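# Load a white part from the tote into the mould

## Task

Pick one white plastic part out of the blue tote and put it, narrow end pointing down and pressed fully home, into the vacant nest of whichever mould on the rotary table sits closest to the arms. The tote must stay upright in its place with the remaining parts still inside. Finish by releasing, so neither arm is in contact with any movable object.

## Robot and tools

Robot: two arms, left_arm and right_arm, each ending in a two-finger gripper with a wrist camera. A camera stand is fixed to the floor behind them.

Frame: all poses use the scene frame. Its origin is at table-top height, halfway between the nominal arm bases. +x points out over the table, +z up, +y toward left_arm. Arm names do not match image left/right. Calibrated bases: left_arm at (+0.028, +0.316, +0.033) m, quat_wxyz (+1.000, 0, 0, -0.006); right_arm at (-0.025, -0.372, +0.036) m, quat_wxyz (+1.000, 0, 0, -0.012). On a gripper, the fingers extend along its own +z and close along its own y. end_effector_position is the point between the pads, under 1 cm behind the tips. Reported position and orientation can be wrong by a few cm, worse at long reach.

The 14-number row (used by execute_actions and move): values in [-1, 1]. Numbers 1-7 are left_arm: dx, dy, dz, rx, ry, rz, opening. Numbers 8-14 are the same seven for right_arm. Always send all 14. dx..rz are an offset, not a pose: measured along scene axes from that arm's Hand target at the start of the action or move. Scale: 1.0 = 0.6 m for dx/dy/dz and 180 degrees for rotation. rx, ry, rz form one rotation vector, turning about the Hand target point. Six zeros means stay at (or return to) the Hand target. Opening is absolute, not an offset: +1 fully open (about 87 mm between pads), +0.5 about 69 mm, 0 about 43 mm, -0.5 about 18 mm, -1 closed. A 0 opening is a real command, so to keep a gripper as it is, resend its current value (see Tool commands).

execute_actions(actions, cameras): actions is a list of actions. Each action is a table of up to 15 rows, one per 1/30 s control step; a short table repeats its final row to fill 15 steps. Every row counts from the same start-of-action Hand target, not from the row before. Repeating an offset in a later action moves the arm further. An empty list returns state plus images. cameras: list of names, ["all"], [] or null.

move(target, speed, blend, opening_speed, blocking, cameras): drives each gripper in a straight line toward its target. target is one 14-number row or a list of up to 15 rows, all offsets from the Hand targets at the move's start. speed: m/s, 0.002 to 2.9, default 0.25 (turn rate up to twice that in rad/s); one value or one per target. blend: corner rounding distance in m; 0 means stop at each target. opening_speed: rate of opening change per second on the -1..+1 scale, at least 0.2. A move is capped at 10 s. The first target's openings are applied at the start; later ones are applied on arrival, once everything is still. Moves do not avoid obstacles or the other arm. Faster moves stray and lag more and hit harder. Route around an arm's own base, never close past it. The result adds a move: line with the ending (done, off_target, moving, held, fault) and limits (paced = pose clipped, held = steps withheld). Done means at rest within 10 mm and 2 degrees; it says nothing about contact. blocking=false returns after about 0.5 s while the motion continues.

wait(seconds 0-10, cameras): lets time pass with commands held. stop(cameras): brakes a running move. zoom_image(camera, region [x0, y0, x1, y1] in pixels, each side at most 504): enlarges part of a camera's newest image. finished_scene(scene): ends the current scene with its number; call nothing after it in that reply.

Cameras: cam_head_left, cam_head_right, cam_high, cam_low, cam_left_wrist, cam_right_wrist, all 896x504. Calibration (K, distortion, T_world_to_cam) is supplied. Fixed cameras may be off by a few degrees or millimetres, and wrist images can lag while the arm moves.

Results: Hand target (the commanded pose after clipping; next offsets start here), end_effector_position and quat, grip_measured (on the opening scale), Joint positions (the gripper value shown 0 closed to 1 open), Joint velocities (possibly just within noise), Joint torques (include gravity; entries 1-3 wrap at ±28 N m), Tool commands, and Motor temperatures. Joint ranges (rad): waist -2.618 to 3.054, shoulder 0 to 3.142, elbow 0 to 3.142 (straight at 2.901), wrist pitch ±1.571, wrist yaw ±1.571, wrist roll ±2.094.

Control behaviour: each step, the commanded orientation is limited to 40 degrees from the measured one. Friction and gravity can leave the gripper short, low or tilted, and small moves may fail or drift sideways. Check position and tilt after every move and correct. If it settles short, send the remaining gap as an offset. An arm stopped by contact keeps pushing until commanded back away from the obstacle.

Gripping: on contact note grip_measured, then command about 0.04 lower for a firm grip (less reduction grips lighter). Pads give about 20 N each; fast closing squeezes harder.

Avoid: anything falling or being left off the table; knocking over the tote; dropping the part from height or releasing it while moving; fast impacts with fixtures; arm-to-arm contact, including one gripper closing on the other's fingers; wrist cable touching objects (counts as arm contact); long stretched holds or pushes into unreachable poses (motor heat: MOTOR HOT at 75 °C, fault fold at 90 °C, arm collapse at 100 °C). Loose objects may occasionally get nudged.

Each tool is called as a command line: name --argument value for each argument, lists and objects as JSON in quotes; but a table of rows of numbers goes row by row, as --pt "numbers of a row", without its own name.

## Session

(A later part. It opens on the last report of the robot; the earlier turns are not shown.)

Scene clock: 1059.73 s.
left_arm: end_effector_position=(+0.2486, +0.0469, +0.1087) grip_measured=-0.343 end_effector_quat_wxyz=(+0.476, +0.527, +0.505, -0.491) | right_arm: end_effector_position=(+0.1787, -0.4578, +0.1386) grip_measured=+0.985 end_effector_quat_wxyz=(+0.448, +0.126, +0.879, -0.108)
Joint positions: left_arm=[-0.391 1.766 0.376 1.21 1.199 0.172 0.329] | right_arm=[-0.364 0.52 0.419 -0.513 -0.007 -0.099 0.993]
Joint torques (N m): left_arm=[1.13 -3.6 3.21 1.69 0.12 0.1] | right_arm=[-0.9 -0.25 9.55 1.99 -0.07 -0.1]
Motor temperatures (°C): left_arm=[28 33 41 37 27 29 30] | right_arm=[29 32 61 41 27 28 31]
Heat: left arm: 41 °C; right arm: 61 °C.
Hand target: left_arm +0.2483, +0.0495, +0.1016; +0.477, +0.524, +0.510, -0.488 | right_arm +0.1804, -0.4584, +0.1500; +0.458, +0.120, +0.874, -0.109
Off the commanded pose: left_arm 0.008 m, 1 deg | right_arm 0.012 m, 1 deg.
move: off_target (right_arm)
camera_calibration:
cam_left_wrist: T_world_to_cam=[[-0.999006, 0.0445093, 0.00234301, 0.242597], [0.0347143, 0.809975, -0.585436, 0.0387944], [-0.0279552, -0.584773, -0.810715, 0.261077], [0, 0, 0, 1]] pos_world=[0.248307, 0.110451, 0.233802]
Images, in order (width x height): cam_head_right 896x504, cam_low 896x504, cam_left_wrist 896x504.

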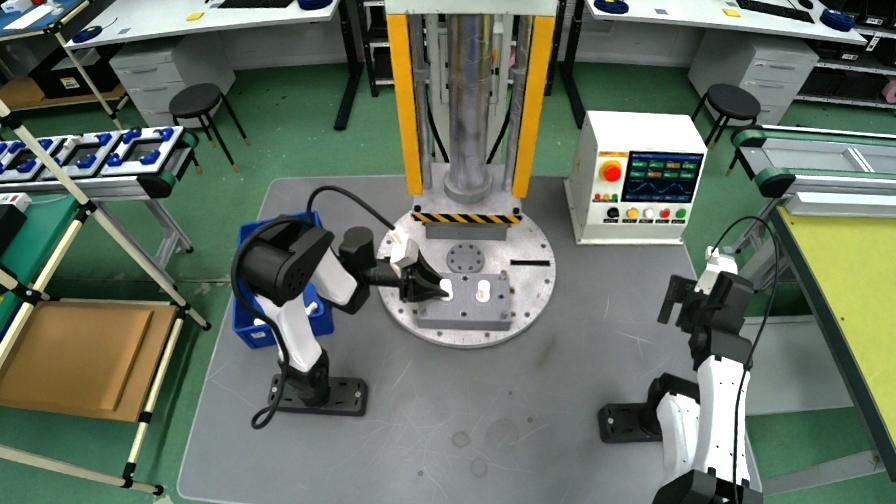

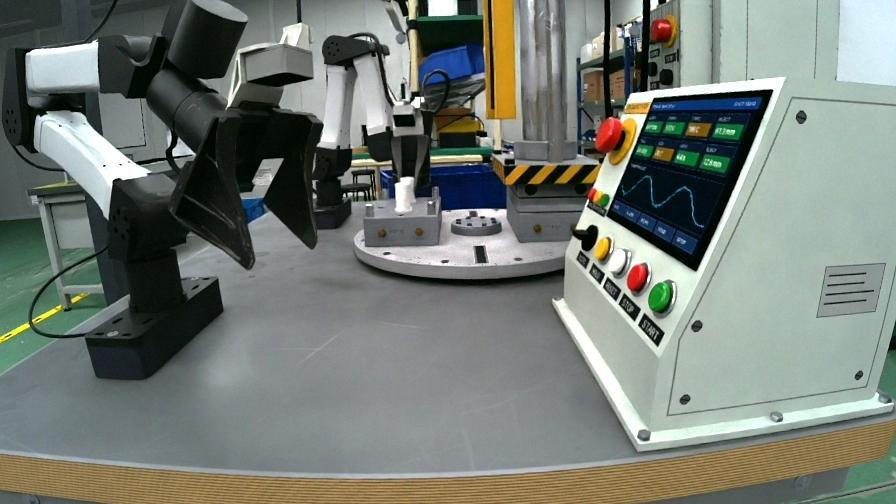

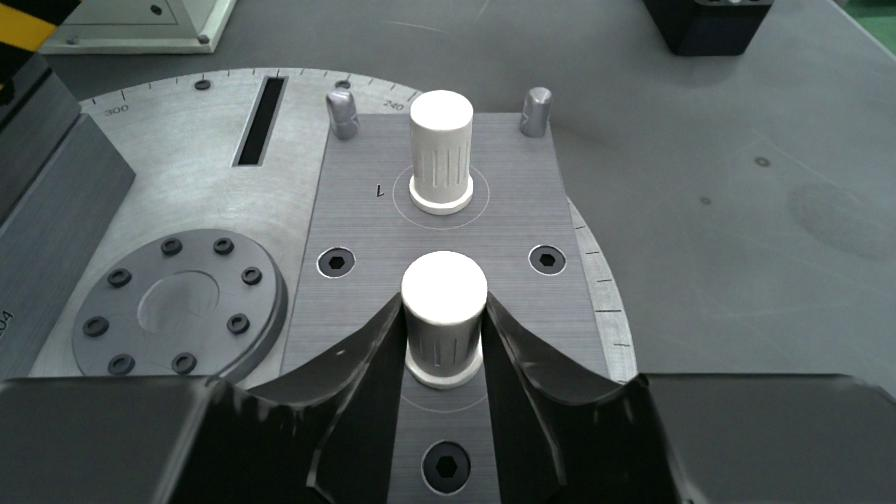

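move --target '[0,0,0.0125,0,0,0,-0.5,0,0,0,0,0,0,1]' --speed 0.015 --cameras '["cam_left_wrist", "cam_low", "cam_head_right", "cam_head_left"]'

zoom_image --camera "cam_low" --region '[390, 172, 430, 222]'

zoom_image --camera "cam_head_right" --region '[430, 260, 500, 310]'

zoom_image --camera "cam_left_wrist" --region '[380, 240, 510, 440]'

Scene clock: 1093.63 s.
left_arm: end_effector_position=(+0.2485, +0.0470, +0.1085) grip_measured=-0.343 end_effector_quat_wxyz=(+0.475, +0.526, +0.506, -0.492) | right_arm: end_effector_position=(+0.1787, -0.4578, +0.1386) grip_measured=+0.985 end_effector_quat_wxyz=(+0.448, +0.126, +0.879, -0.108)
Joint positions: left_arm=[-0.391 1.766 0.376 1.209 1.199 0.172 0.329] | right_arm=[-0.364 0.52 0.419 -0.513 -0.007 -0.099 0.993]
Joint torques (N m): left_arm=[1.14 -6.63 3.63 1.33 0.12 0.05] | right_arm=[-0.85 -0.31 9.51 1.95 -0.05 -0.11]
Motor temperatures (°C): left_arm=[28 33 41 37 27 29 30] | right_arm=[29 32 61 41 27 28 31]
Heat: left arm: 41 °C; right arm: 61 °C.
Hand target: left_arm +0.2482, +0.0496, +0.1091; +0.477, +0.524, +0.510, -0.488 | right_arm +0.1804, -0.4584, +0.1500; +0.458, +0.120, +0.874, -0.109
Off the commanded pose: left_arm 0.003 m, 1 deg | right_arm 0.012 m, 1 deg.
move: off_target (right_arm)
camera_calibration:
cam_left_wrist: T_world_to_cam=[[-0.999, 0.0445518, 0.00380498, 0.242343], [0.0339052, 0.810239, -0.585118, 0.038769], [-0.029151, -0.584403, -0.81094, 0.261226], [0, 0, 0, 1]] pos_world=[0.248401, 0.110452, 0.233601]
Images, in order (width x height): cam_head_left 896x504, cam_head_right 896x504, cam_low 896x504, cam_left_wrist 896x504.

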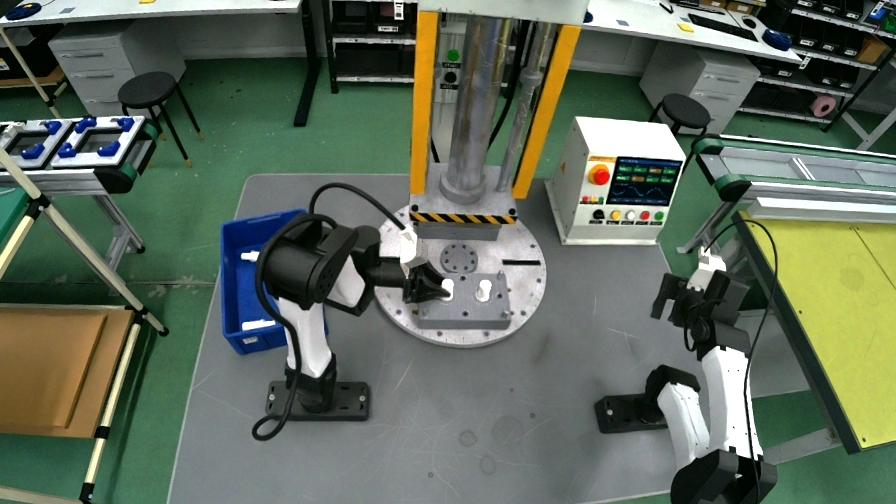

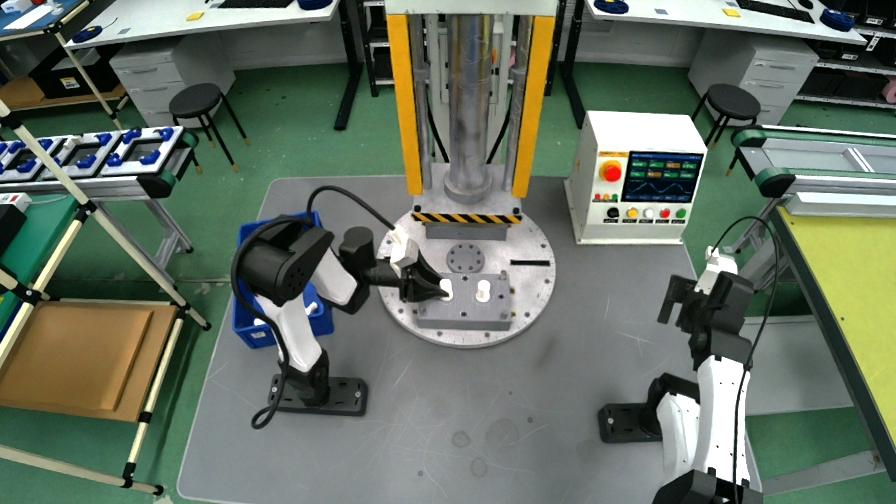

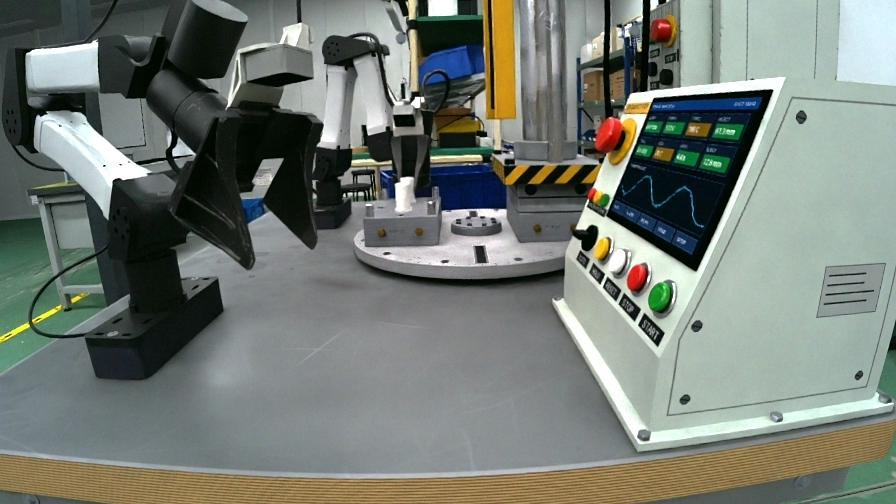

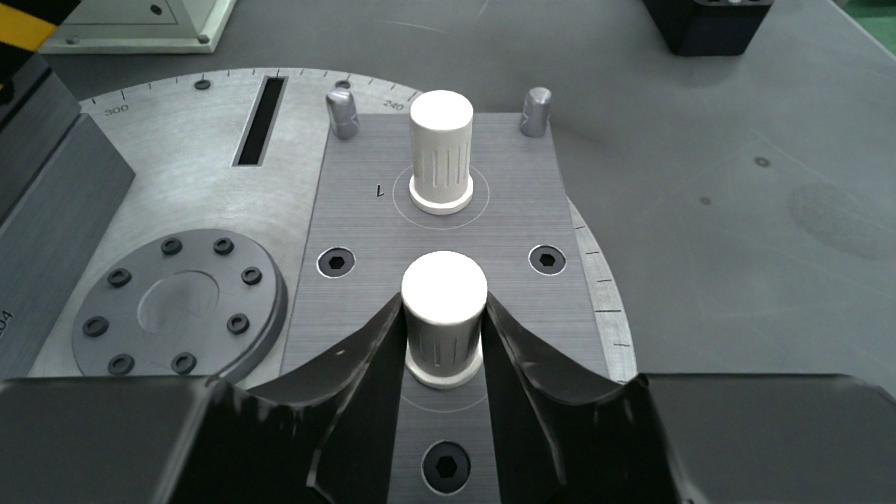

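Scaled by 10.080 from the camera's 896x504 image, which has a finer 1280x720 frame.

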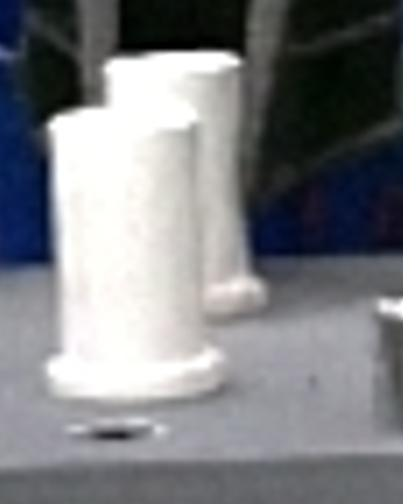

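Scaled by 7.200 from the camera's 896x504 image, which has a finer 1280x720 frame.

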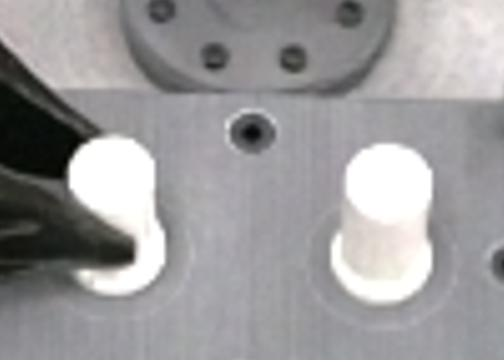

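Scaled by 2.520 from the camera's 896x504 image, which has a finer 1280x720 frame.

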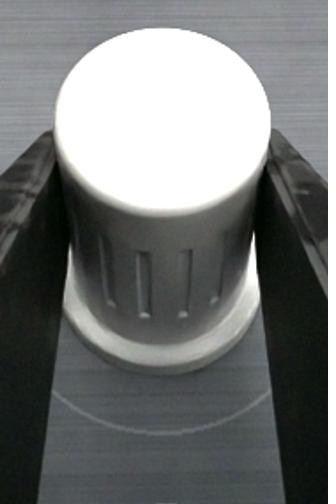

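move --target '[0,0,0,0,0,0,-0.2,0,0,0,0,0,0,1]' --opening_speed 0.2 --cameras '["cam_left_wrist", "cam_low", "cam_head_right"]'

zoom_image --camera "cam_low" --region '[390, 172, 430, 222]'

zoom_image --camera "cam_head_right" --region '[430, 260, 500, 310]'

zoom_image --camera "cam_left_wrist" --region '[380, 240, 510, 440]'

Scene clock: 1104.33 s.
left_arm: end_effector_position=(+0.2474, +0.0474, +0.1062) grip_measured=-0.200 end_effector_quat_wxyz=(+0.469, +0.524, +0.511, -0.494) | right_arm: end_effector_position=(+0.1787, -0.4578, +0.1386) grip_measured=+0.985 end_effector_quat_wxyz=(+0.448, +0.126, +0.879, -0.108)
Joint positions: left_arm=[-0.391 1.766 0.376 1.192 1.199 0.172 0.4] | right_arm=[-0.364 0.52 0.419 -0.513 -0.007 -0.099 0.993]
Joint torques (N m): left_arm=[1.13 -6.68 3.64 1.49 0.14 0.05] | right_arm=[-0.77 -0.35 9.5 1.97 -0.03 -0.12]
Motor temperatures (°C): left_arm=[28 34 41 37 27 29 30] | right_arm=[29 32 61 41 27 28 31]
Heat: left arm: 41 °C; right arm: 61 °C.
Hand target: left_arm +0.2483, +0.0495, +0.1091; +0.477, +0.524, +0.510, -0.488 | right_arm +0.1804, -0.4584, +0.1500; +0.458, +0.120, +0.874, -0.109
Off the commanded pose: left_arm 0.004 m, 1 deg | right_arm 0.012 m, 1 deg.
move: off_target (right_arm)
camera_calibration:
cam_left_wrist: T_world_to_cam=[[-0.998804, 0.0445, 0.0202414, 0.23945], [0.0245227, 0.814239, -0.580011, 0.0386304], [-0.0422919, -0.578821, -0.814357, 0.262931], [0, 0, 0, 1]] pos_world=[0.249336, 0.11008, 0.231679]
Images, in order (width x height): cam_head_right 896x504, cam_low 896x504, cam_left_wrist 896x504.

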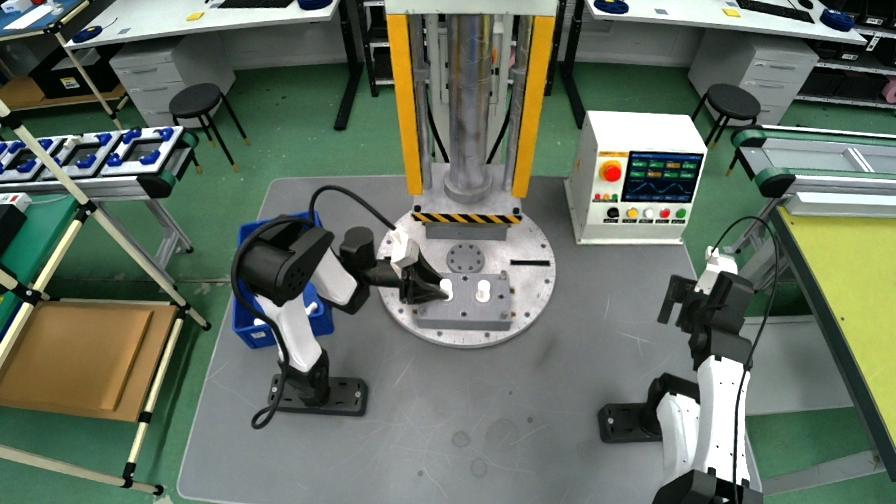

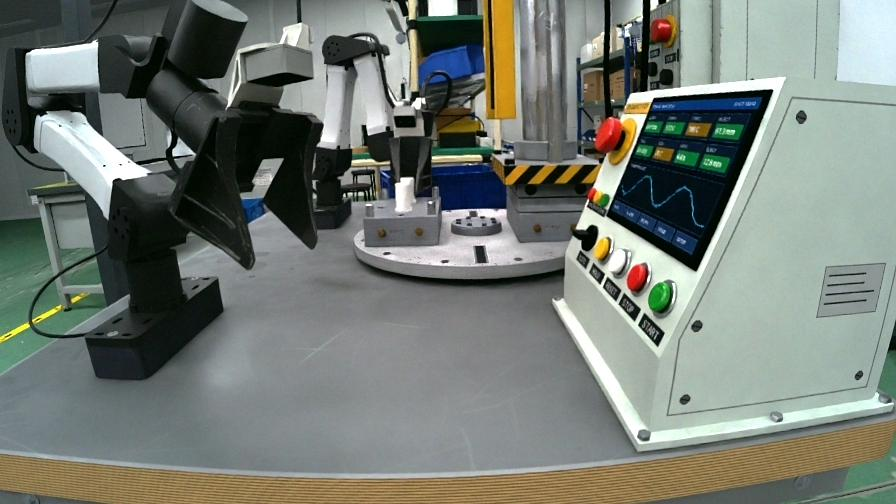

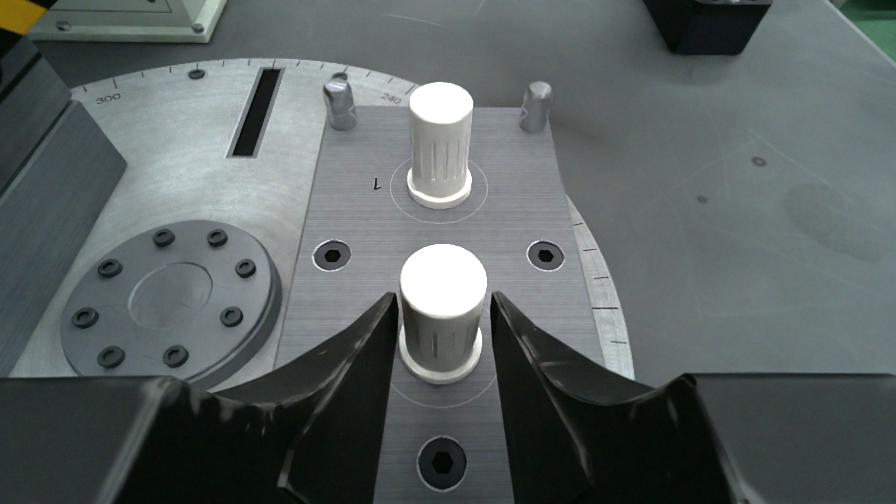

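Scaled by 10.080 from the camera's 896x504 image, which has a finer 1280x720 frame.

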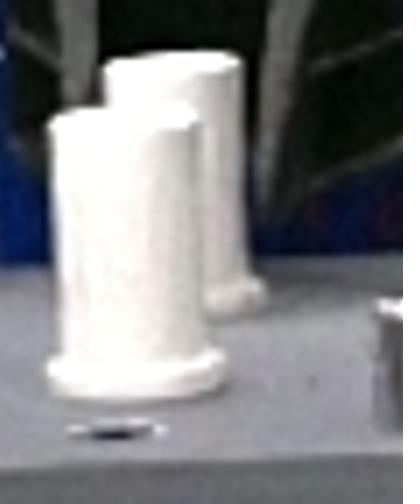

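Scaled by 7.200 from the camera's 896x504 image, which has a finer 1280x720 frame.

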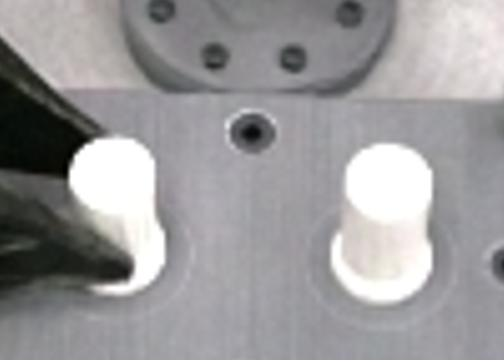

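Scaled by 2.520 from the camera's 896x504 image, which has a finer 1280x720 frame.

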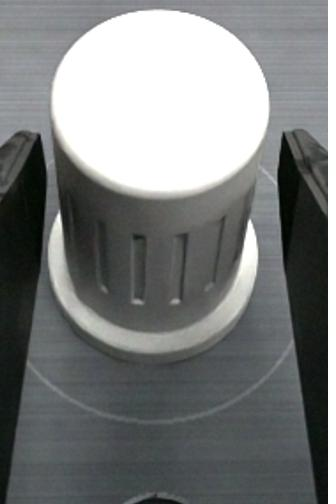

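zoom_image --camera "cam_head_right" --region '[380, 220, 480, 340]'

Scaled by 4.200 from the camera's 896x504 image, which has a finer 1280x720 frame.

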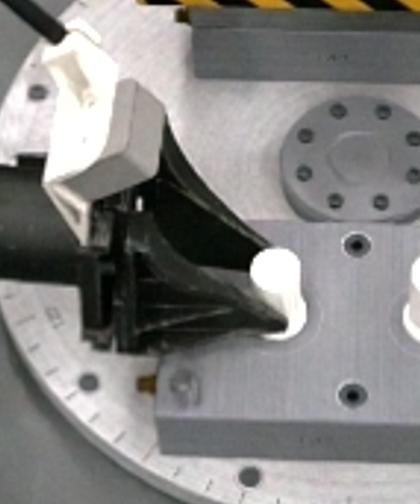

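move --target '[0,0,0,0,0,0,-0.05,0,0,0,0,0,0,1]' --opening_speed 0.2 --cameras '["cam_left_wrist", "cam_low", "cam_head_right"]'

zoom_image --camera "cam_head_right" --region '[380, 220, 480, 340]'

zoom_image --camera "cam_left_wrist" --region '[360, 240, 530, 440]'

Scene clock: 1147.07 s.
left_arm: end_effector_position=(+0.2474, +0.0474, +0.1061) grip_measured=-0.050 end_effector_quat_wxyz=(+0.469, +0.524, +0.511, -0.494) | right_arm: end_effector_position=(+0.1787, -0.4578, +0.1386) grip_measured=+0.985 end_effector_quat_wxyz=(+0.448, +0.126, +0.879, -0.108)
Joint positions: left_arm=[-0.391 1.766 0.376 1.191 1.199 0.172 0.475] | right_arm=[-0.364 0.52 0.419 -0.513 -0.007 -0.099 0.993]
Joint torques (N m): left_arm=[1.11 -6.68 3.64 1.49 0.14 0.05] | right_arm=[-0.92 -0.25 9.55 1.97 -0.06 -0.1]
Motor temperatures (°C): left_arm=[28 36 40 36 27 29 30] | right_arm=[29 32 61 41 27 28 31]
Heat: left arm: 40 °C; right arm: 61 °C.
Hand target: left_arm +0.2482, +0.0496, +0.1091; +0.477, +0.524, +0.510, -0.488 | right_arm +0.1804, -0.4584, +0.1500; +0.458, +0.120, +0.874, -0.109
Off the commanded pose: left_arm 0.004 m, 1 deg | right_arm 0.012 m, 1 deg.
move: off_target (right_arm)
camera_calibration:
cam_left_wrist: T_world_to_cam=[[-0.998801, 0.0444508, 0.0205235, 0.239488], [0.024325, 0.814325, -0.5799, 0.0386414], [-0.0424898, -0.578705, -0.814429, 0.262988], [0, 0, 0, 1]] pos_world=[0.249435, 0.110081, 0.231678]
Images, in order (width x height): cam_head_right 896x504, cam_low 896x504, cam_left_wrist 896x504.

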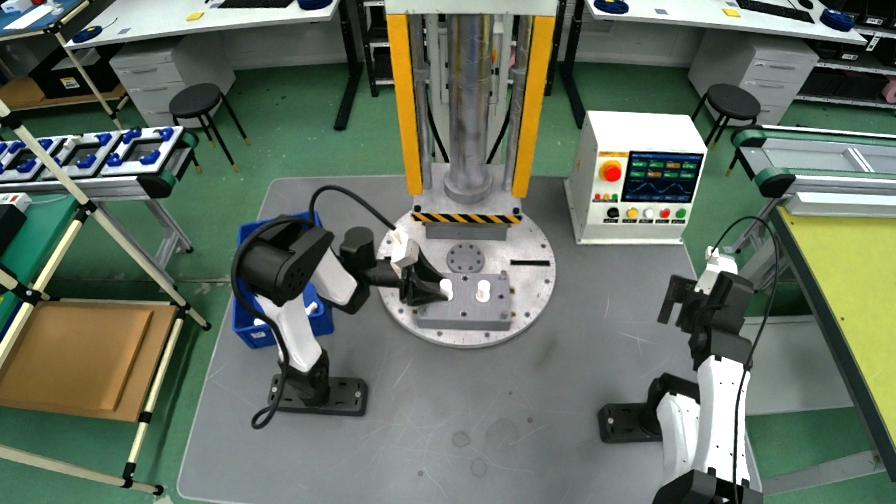

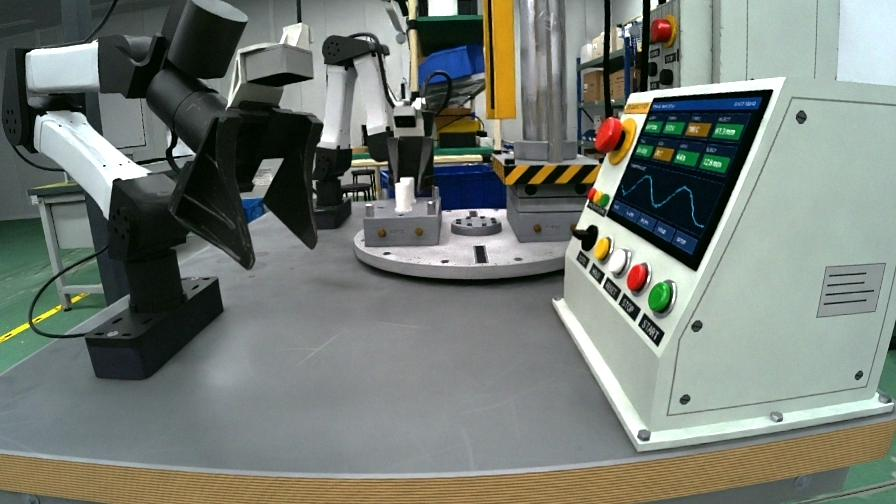

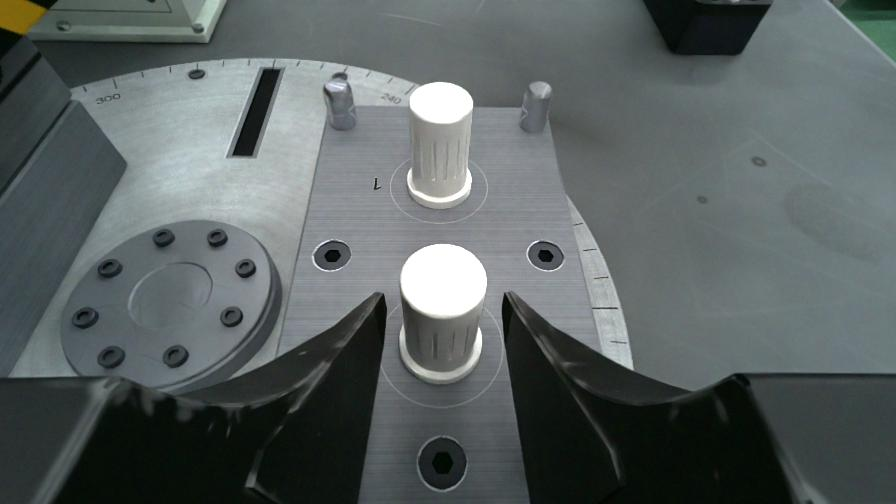

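Scaled by 4.200 from the camera's 896x504 image, which has a finer 1280x720 frame.

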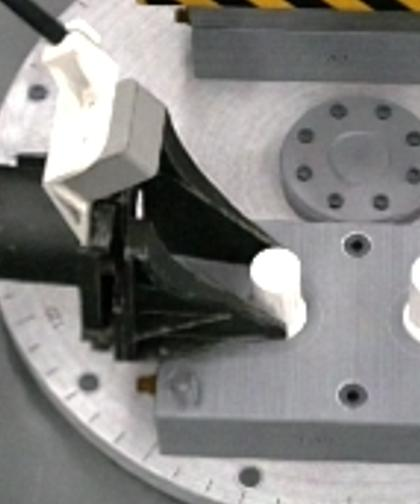

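Scaled by 2.520 from the camera's 896x504 image, which has a finer 1280x720 frame.

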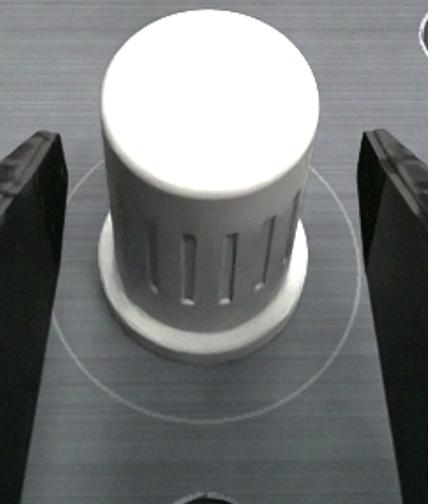

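move --target '[0,0,0.035,0,0,0,-0.05,0,0,0,0,0,0,1]' --speed 0.03 --cameras '["cam_left_wrist", "cam_low", "cam_head_right"]'

zoom_image --camera "cam_left_wrist" --region '[360, 240, 530, 440]'

Scene clock: 1165.50 s.
left_arm: end_effector_position=(+0.2420, +0.0497, +0.1208) grip_measured=-0.050 end_effector_quat_wxyz=(+0.461, +0.520, +0.518, -0.498) | right_arm: end_effector_position=(+0.1787, -0.4578, +0.1386) grip_measured=+0.985 end_effector_quat_wxyz=(+0.448, +0.126, +0.879, -0.108)
Joint positions: left_arm=[-0.391 1.652 0.376 1.056 1.199 0.169 0.475] | right_arm=[-0.364 0.52 0.419 -0.513 -0.007 -0.099 0.993]
Joint torques (N m): left_arm=[1.13 -6.78 6.45 1.39 0.15 0.07] | right_arm=[-0.87 -0.38 9.51 1.95 -0.03 -0.11]
Motor temperatures (°C): left_arm=[28 36 40 36 27 29 29] | right_arm=[29 32 61 41 27 28 31]
Heat: left arm: 40 °C; right arm: 61 °C.
Hand target: left_arm +0.2482, +0.0496, +0.1301; +0.477, +0.524, +0.510, -0.488 | right_arm +0.1804, -0.4584, +0.1500; +0.458, +0.120, +0.874, -0.109
Off the commanded pose: left_arm 0.011 m, 2 deg | right_arm 0.012 m, 1 deg.
move: off_target (left_arm, right_arm)
camera_calibration:
cam_left_wrist: T_world_to_cam=[[-0.99813, 0.0439243, 0.0425008, 0.230911], [0.011618, 0.819038, -0.573622, 0.0475075], [-0.0600056, -0.572056, -0.818017, 0.280334], [0, 0, 0, 1]] pos_world=[0.246749, 0.111313, 0.246755]
Images, in order (width x height): cam_head_right 896x504, cam_low 896x504, cam_left_wrist 896x504.

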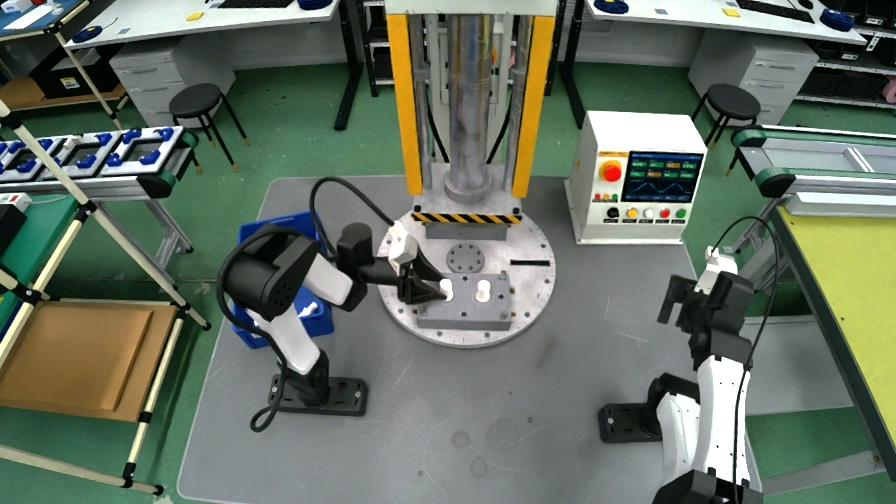

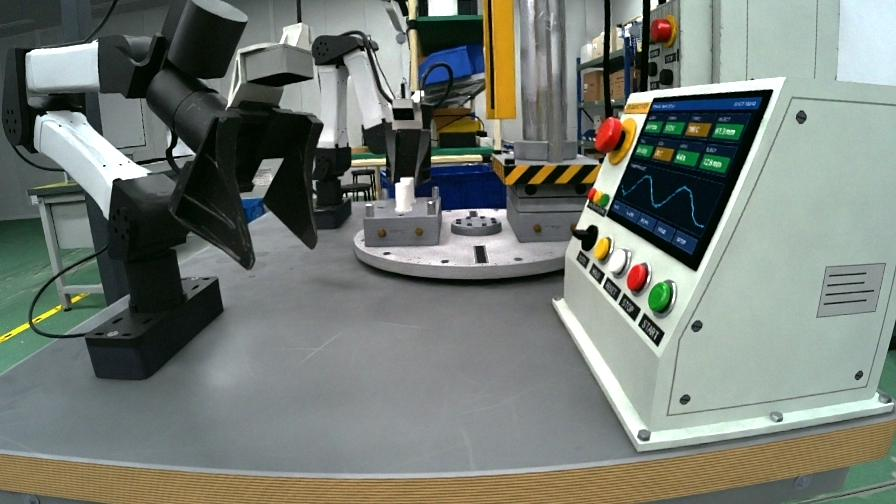

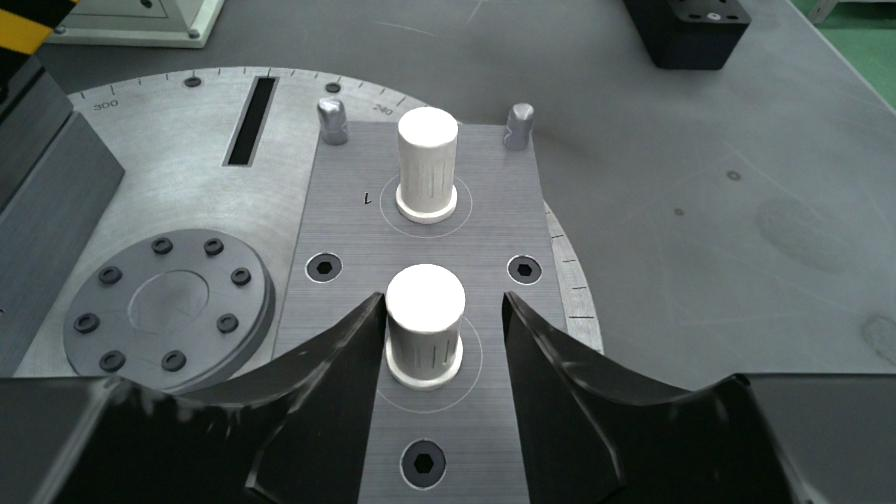

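Scaled by 2.520 from the camera's 896x504 image, which has a finer 1280x720 frame.

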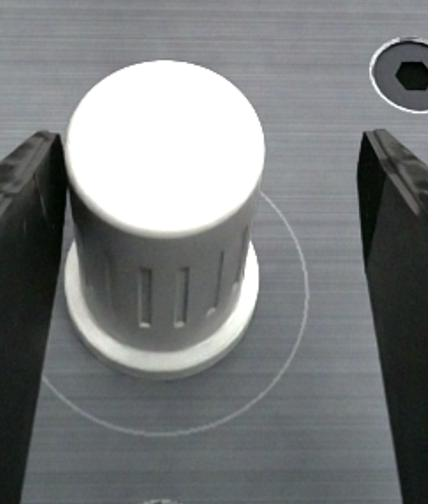

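move --target '[0.0133,0.0033,0.0,0,0,0,-0.05,0,0,0,0,0,0,1]' --speed 0.02 --cameras '["cam_left_wrist"]'

zoom_image --camera "cam_left_wrist" --region '[360, 240, 530, 440]'

Scene clock: 1178.20 s.
left_arm: end_effector_position=(+0.2500, +0.0518, +0.1234) grip_measured=-0.050 end_effector_quat_wxyz=(+0.466, +0.516, +0.522, -0.494) | right_arm: end_effector_position=(+0.1787, -0.4578, +0.1386) grip_measured=+0.985 end_effector_quat_wxyz=(+0.448, +0.126, +0.879, -0.108)
Joint positions: left_arm=[-0.374 1.652 0.394 1.039 1.2 0.169 0.475] | right_arm=[-0.364 0.52 0.419 -0.513 -0.007 -0.099 0.993]
Joint torques (N m): left_arm=[1.37 -5.39 7.34 1.41 0.33 0.17] | right_arm=[-0.85 -0.32 9.55 1.94 -0.08 -0.09]
Motor temperatures (°C): left_arm=[28 37 41 36 27 29 29] | right_arm=[29 32 61 41 27 28 31]
Heat: left arm: 41 °C; right arm: 61 °C.
Hand target: left_arm +0.2561, +0.0515, +0.1300; +0.476, +0.524, +0.510, -0.488 | right_arm +0.1804, -0.4584, +0.1500; +0.458, +0.120, +0.874, -0.109
Off the commanded pose: left_arm 0.009 m, 2 deg | right_arm 0.012 m, 1 deg.
move: off_target (right_arm)
camera_calibration:
cam_left_wrist: T_world_to_cam=[[-0.998732, 0.0279688, 0.0418631, 0.239688], [-0.00112464, 0.818898, -0.573938, 0.050395], [-0.0503339, -0.573257, -0.817828, 0.281681], [0, 0, 0, 1]] pos_world=[0.253619, 0.113504, 0.249256]
Images, in order (width x height): cam_left_wrist 896x504.

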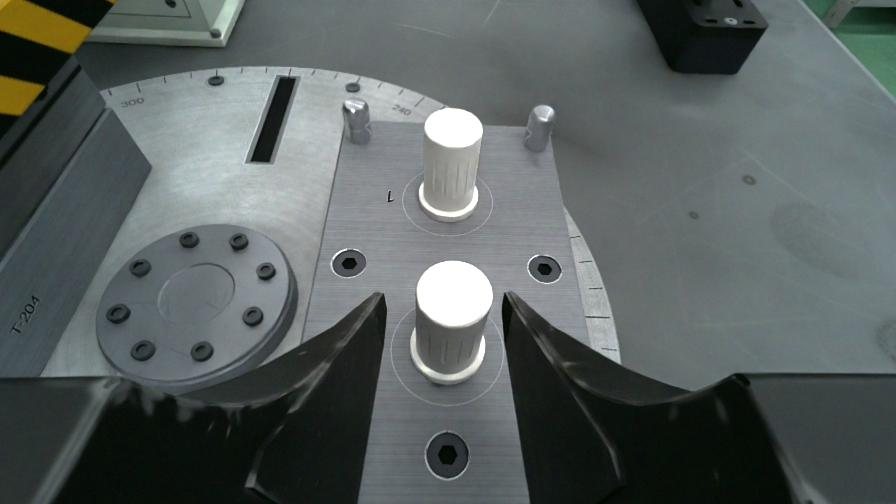

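Scaled by 2.520 from the camera's 896x504 image, which has a finer 1280x720 frame.

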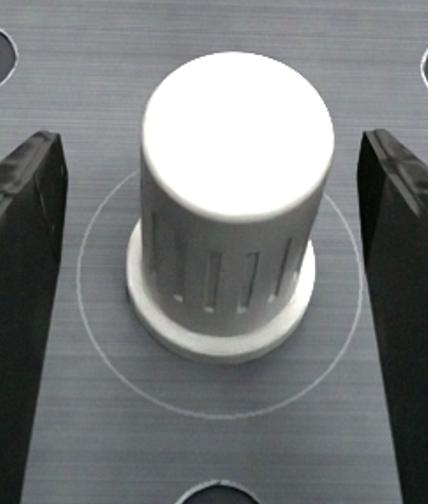

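move --target '[0.0,0.0,0.0267,0,0,0,-0.05,0,0,0,0,0,0,1]' --speed 0.03 --cameras '["cam_left_wrist"]'

zoom_image --camera "cam_left_wrist" --region '[360, 240, 530, 440]'

Scene clock: 1184.80 s.
left_arm: end_effector_position=(+0.2500, +0.0518, +0.1338) grip_measured=-0.050 end_effector_quat_wxyz=(+0.460, +0.514, +0.527, -0.496) | right_arm: end_effector_position=(+0.1787, -0.4578, +0.1386) grip_measured=+0.985 end_effector_quat_wxyz=(+0.448, +0.126, +0.879, -0.108)
Joint positions: left_arm=[-0.374 1.59 0.416 0.939 1.2 0.169 0.475] | right_arm=[-0.364 0.52 0.419 -0.513 -0.007 -0.099 0.993]
Joint torques (N m): left_arm=[1.32 -6.6 7.91 1.43 0.35 0.17] | right_arm=[-0.83 -0.35 9.51 1.95 -0.04 -0.1]
Motor temperatures (°C): left_arm=[28 36 41 36 27 29 29] | right_arm=[29 32 61 41 27 28 31]
Heat: left arm: 41 °C; right arm: 61 °C.
Hand target: left_arm +0.2562, +0.0515, +0.1461; +0.477, +0.524, +0.510, -0.488 | right_arm +0.1804, -0.4584, +0.1500; +0.458, +0.120, +0.874, -0.109
Off the commanded pose: left_arm 0.014 m, 3 deg | right_arm 0.012 m, 1 deg.
move: off_target (left_arm, right_arm)
camera_calibration:
cam_left_wrist: T_world_to_cam=[[-0.997964, 0.0280848, 0.0572676, 0.237077], [-0.00950084, 0.822375, -0.568867, 0.0576515], [-0.0630719, -0.568253, -0.820433, 0.293527], [0, 0, 0, 1]] pos_world=[0.255655, 0.112728, 0.260039]
Images, in order (width x height): cam_left_wrist 896x504.

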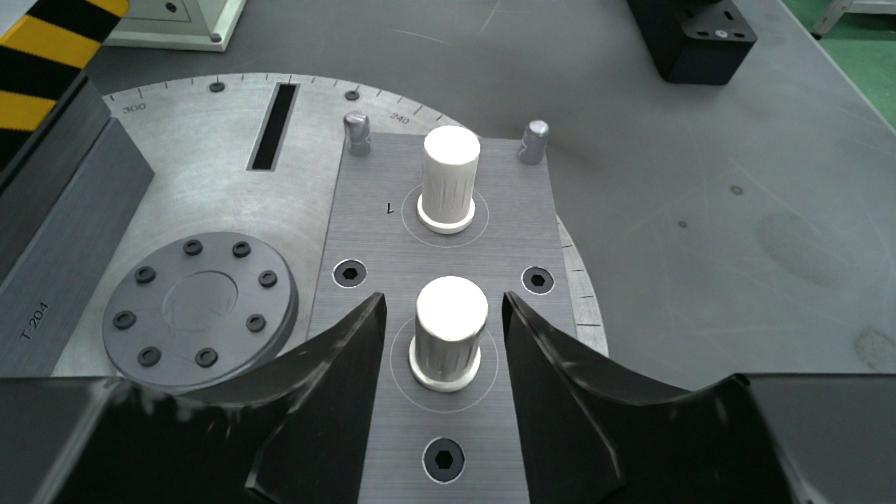

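Scaled by 2.520 from the camera's 896x504 image, which has a finer 1280x720 frame.

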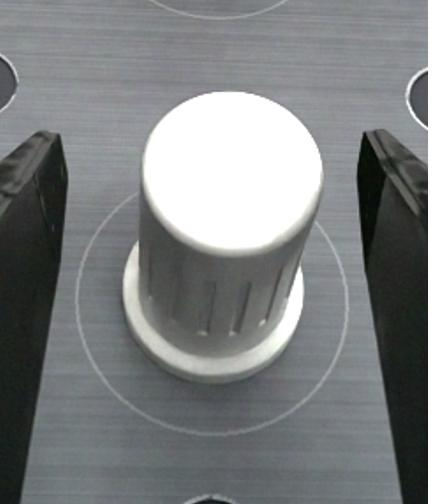

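move --pt "0.0 0.0 0.03 0 0 0 -0.05 0 0 0 0 0 0 1" --pt "0.0 0.0 0.13 0 0 0 -0.05 0 0 0 0 0 0 1" --speed '[0.04,0.08]' --blend 0.01 --cameras '["cam_left_wrist", "cam_low", "cam_head_right", "cam_head_left", "cam_high"]'

zoom_image --camera "cam_low" --region '[390, 172, 430, 222]'

zoom_image --camera "cam_head_right" --region '[430, 260, 500, 310]'

zoom_image --camera "cam_head_left" --region '[425, 270, 515, 325]'

zoom_image --camera "cam_left_wrist" --region '[330, 150, 570, 504]'

Scene clock: 1197.43 s.
left_arm: end_effector_position=(+0.2517, +0.0510, +0.2092) grip_measured=-0.050 end_effector_quat_wxyz=(+0.458, +0.513, +0.529, -0.497) | right_arm: end_effector_position=(+0.1787, -0.4578, +0.1386) grip_measured=+0.985 end_effector_quat_wxyz=(+0.448, +0.126, +0.879, -0.108)
Joint positions: left_arm=[-0.374 1.322 0.591 0.493 1.201 0.167 0.475] | right_arm=[-0.364 0.52 0.419 -0.513 -0.007 -0.099 0.993]
Joint torques (N m): left_arm=[1.36 -5.52 10.33 1.43 0.33 0.18] | right_arm=[-0.8 -0.27 9.51 1.98 -0.07 -0.09]
Motor temperatures (°C): left_arm=[28 37 43 36 27 29 29] | right_arm=[29 32 62 41 27 28 31]
Heat: left arm: 43 °C; right arm: 62 °C.
Hand target: left_arm +0.2561, +0.0515, +0.2241; +0.477, +0.524, +0.510, -0.488 | right_arm +0.1804, -0.4584, +0.1500; +0.458, +0.120, +0.874, -0.109
Off the commanded pose: left_arm 0.016 m, 3 deg | right_arm 0.012 m, 1 deg.
move: off_target (left_arm, right_arm); blend cut to 0.009 m at target 1
camera_calibration:
cam_left_wrist: T_world_to_cam=[[-0.99762, 0.0284897, 0.0627877, 0.233169], [-0.0122365, 0.823028, -0.567869, 0.1016], [-0.0678545, -0.567286, -0.820721, 0.35625], [0, 0, 0, 1]] pos_world=[0.258031, 0.111833, 0.335437]
Images, in order (width x height): cam_head_left 896x504, cam_head_right 896x504, cam_high 896x504, cam_low 896x504, cam_left_wrist 896x504.

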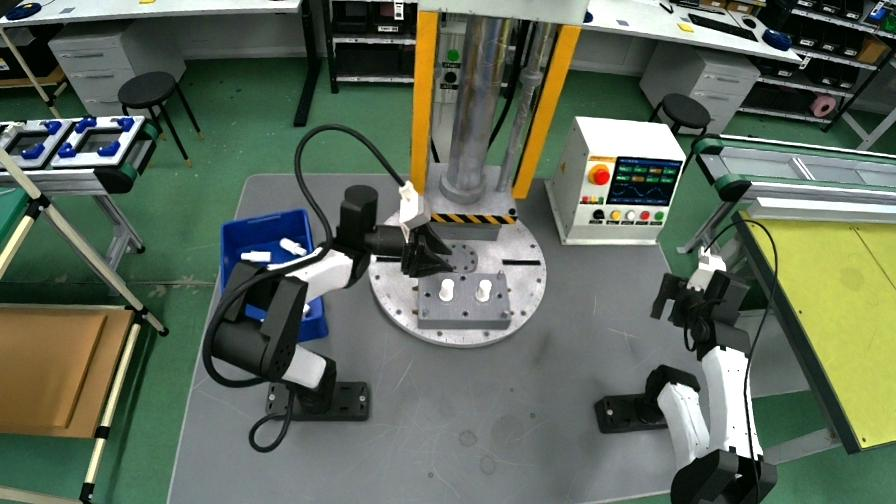

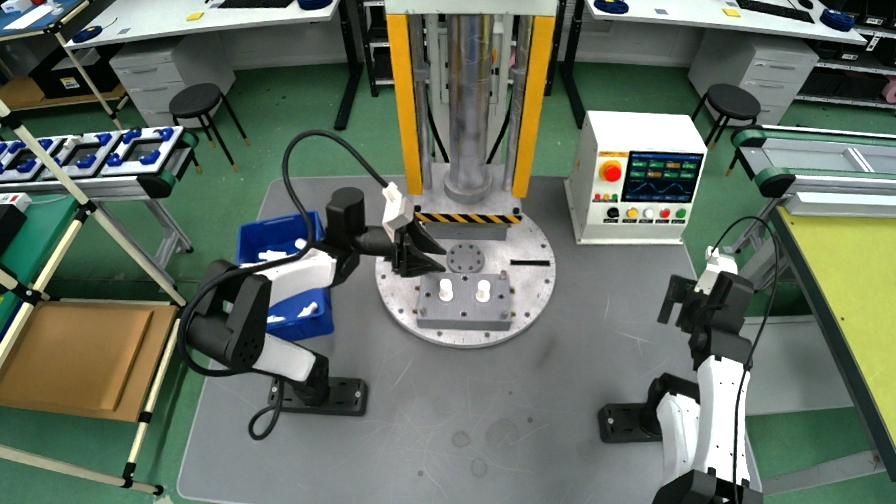

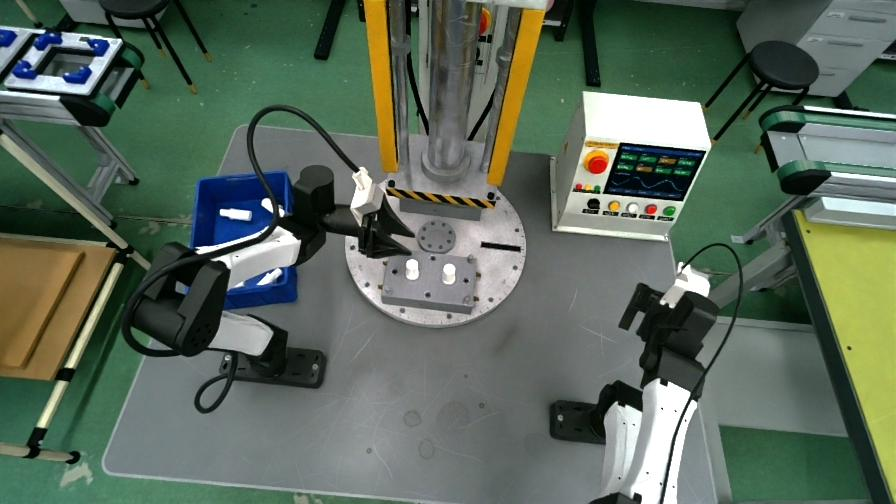

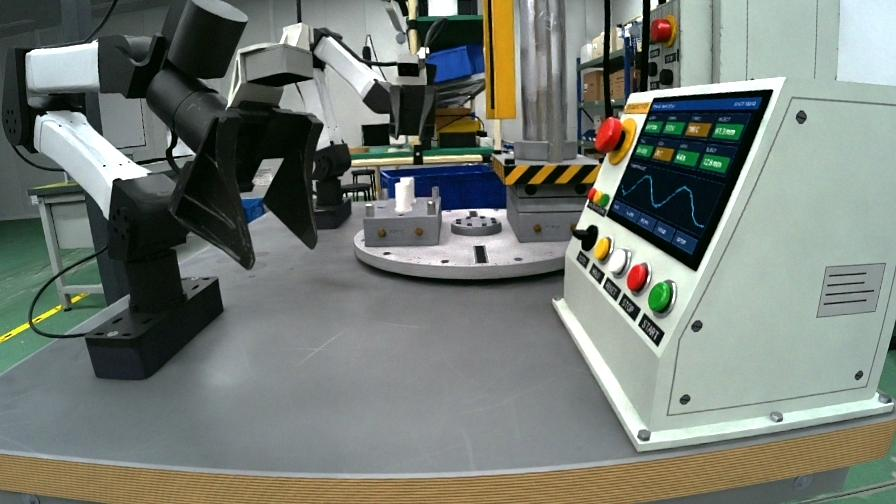

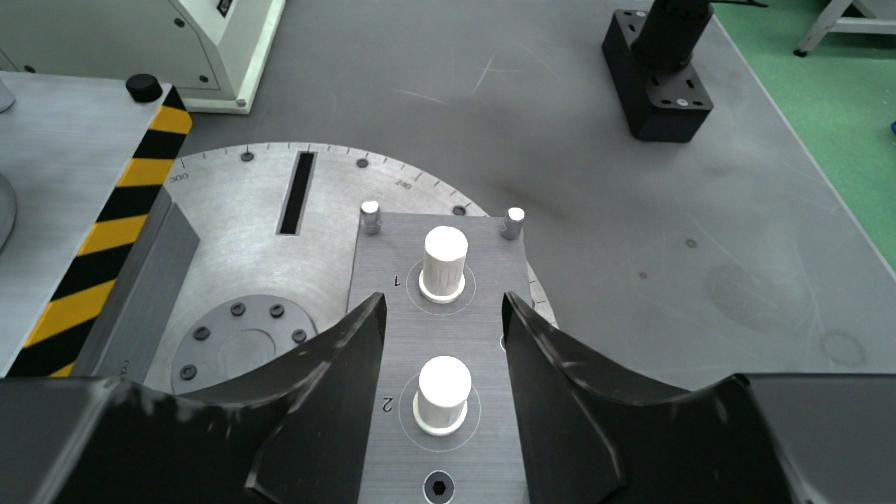

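Scaled by 10.080 from the camera's 896x504 image, which has a finer 1280x720 frame.

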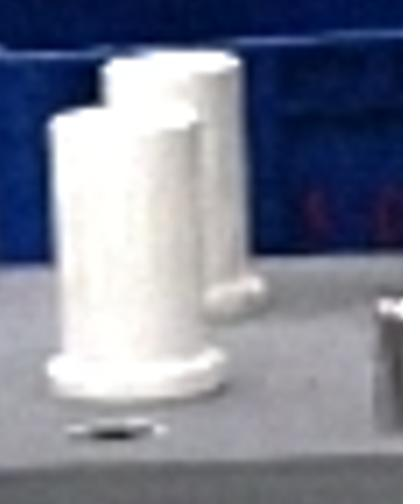

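Scaled by 7.200 from the camera's 896x504 image, which has a finer 1280x720 frame.

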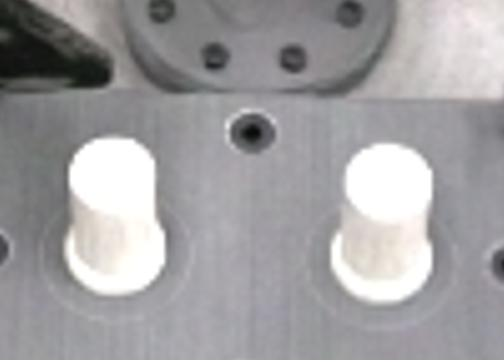

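Scaled by 5.600 from the camera's 896x504 image, which has a finer 1280x720 frame.

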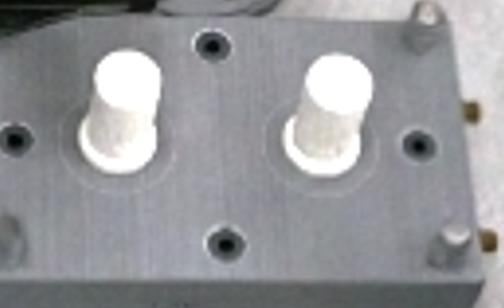

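Scaled by 1.424 from the camera's 896x504 image, which has a finer 1280x720 frame.

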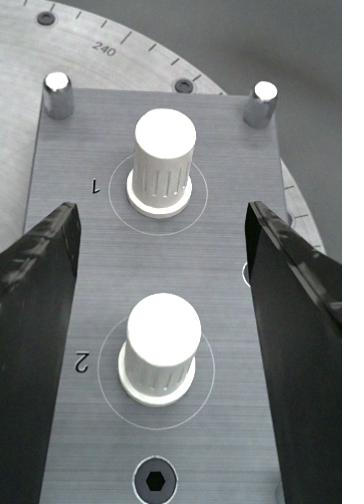

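finished_scene --scene 2

The scene is finished: the task was done.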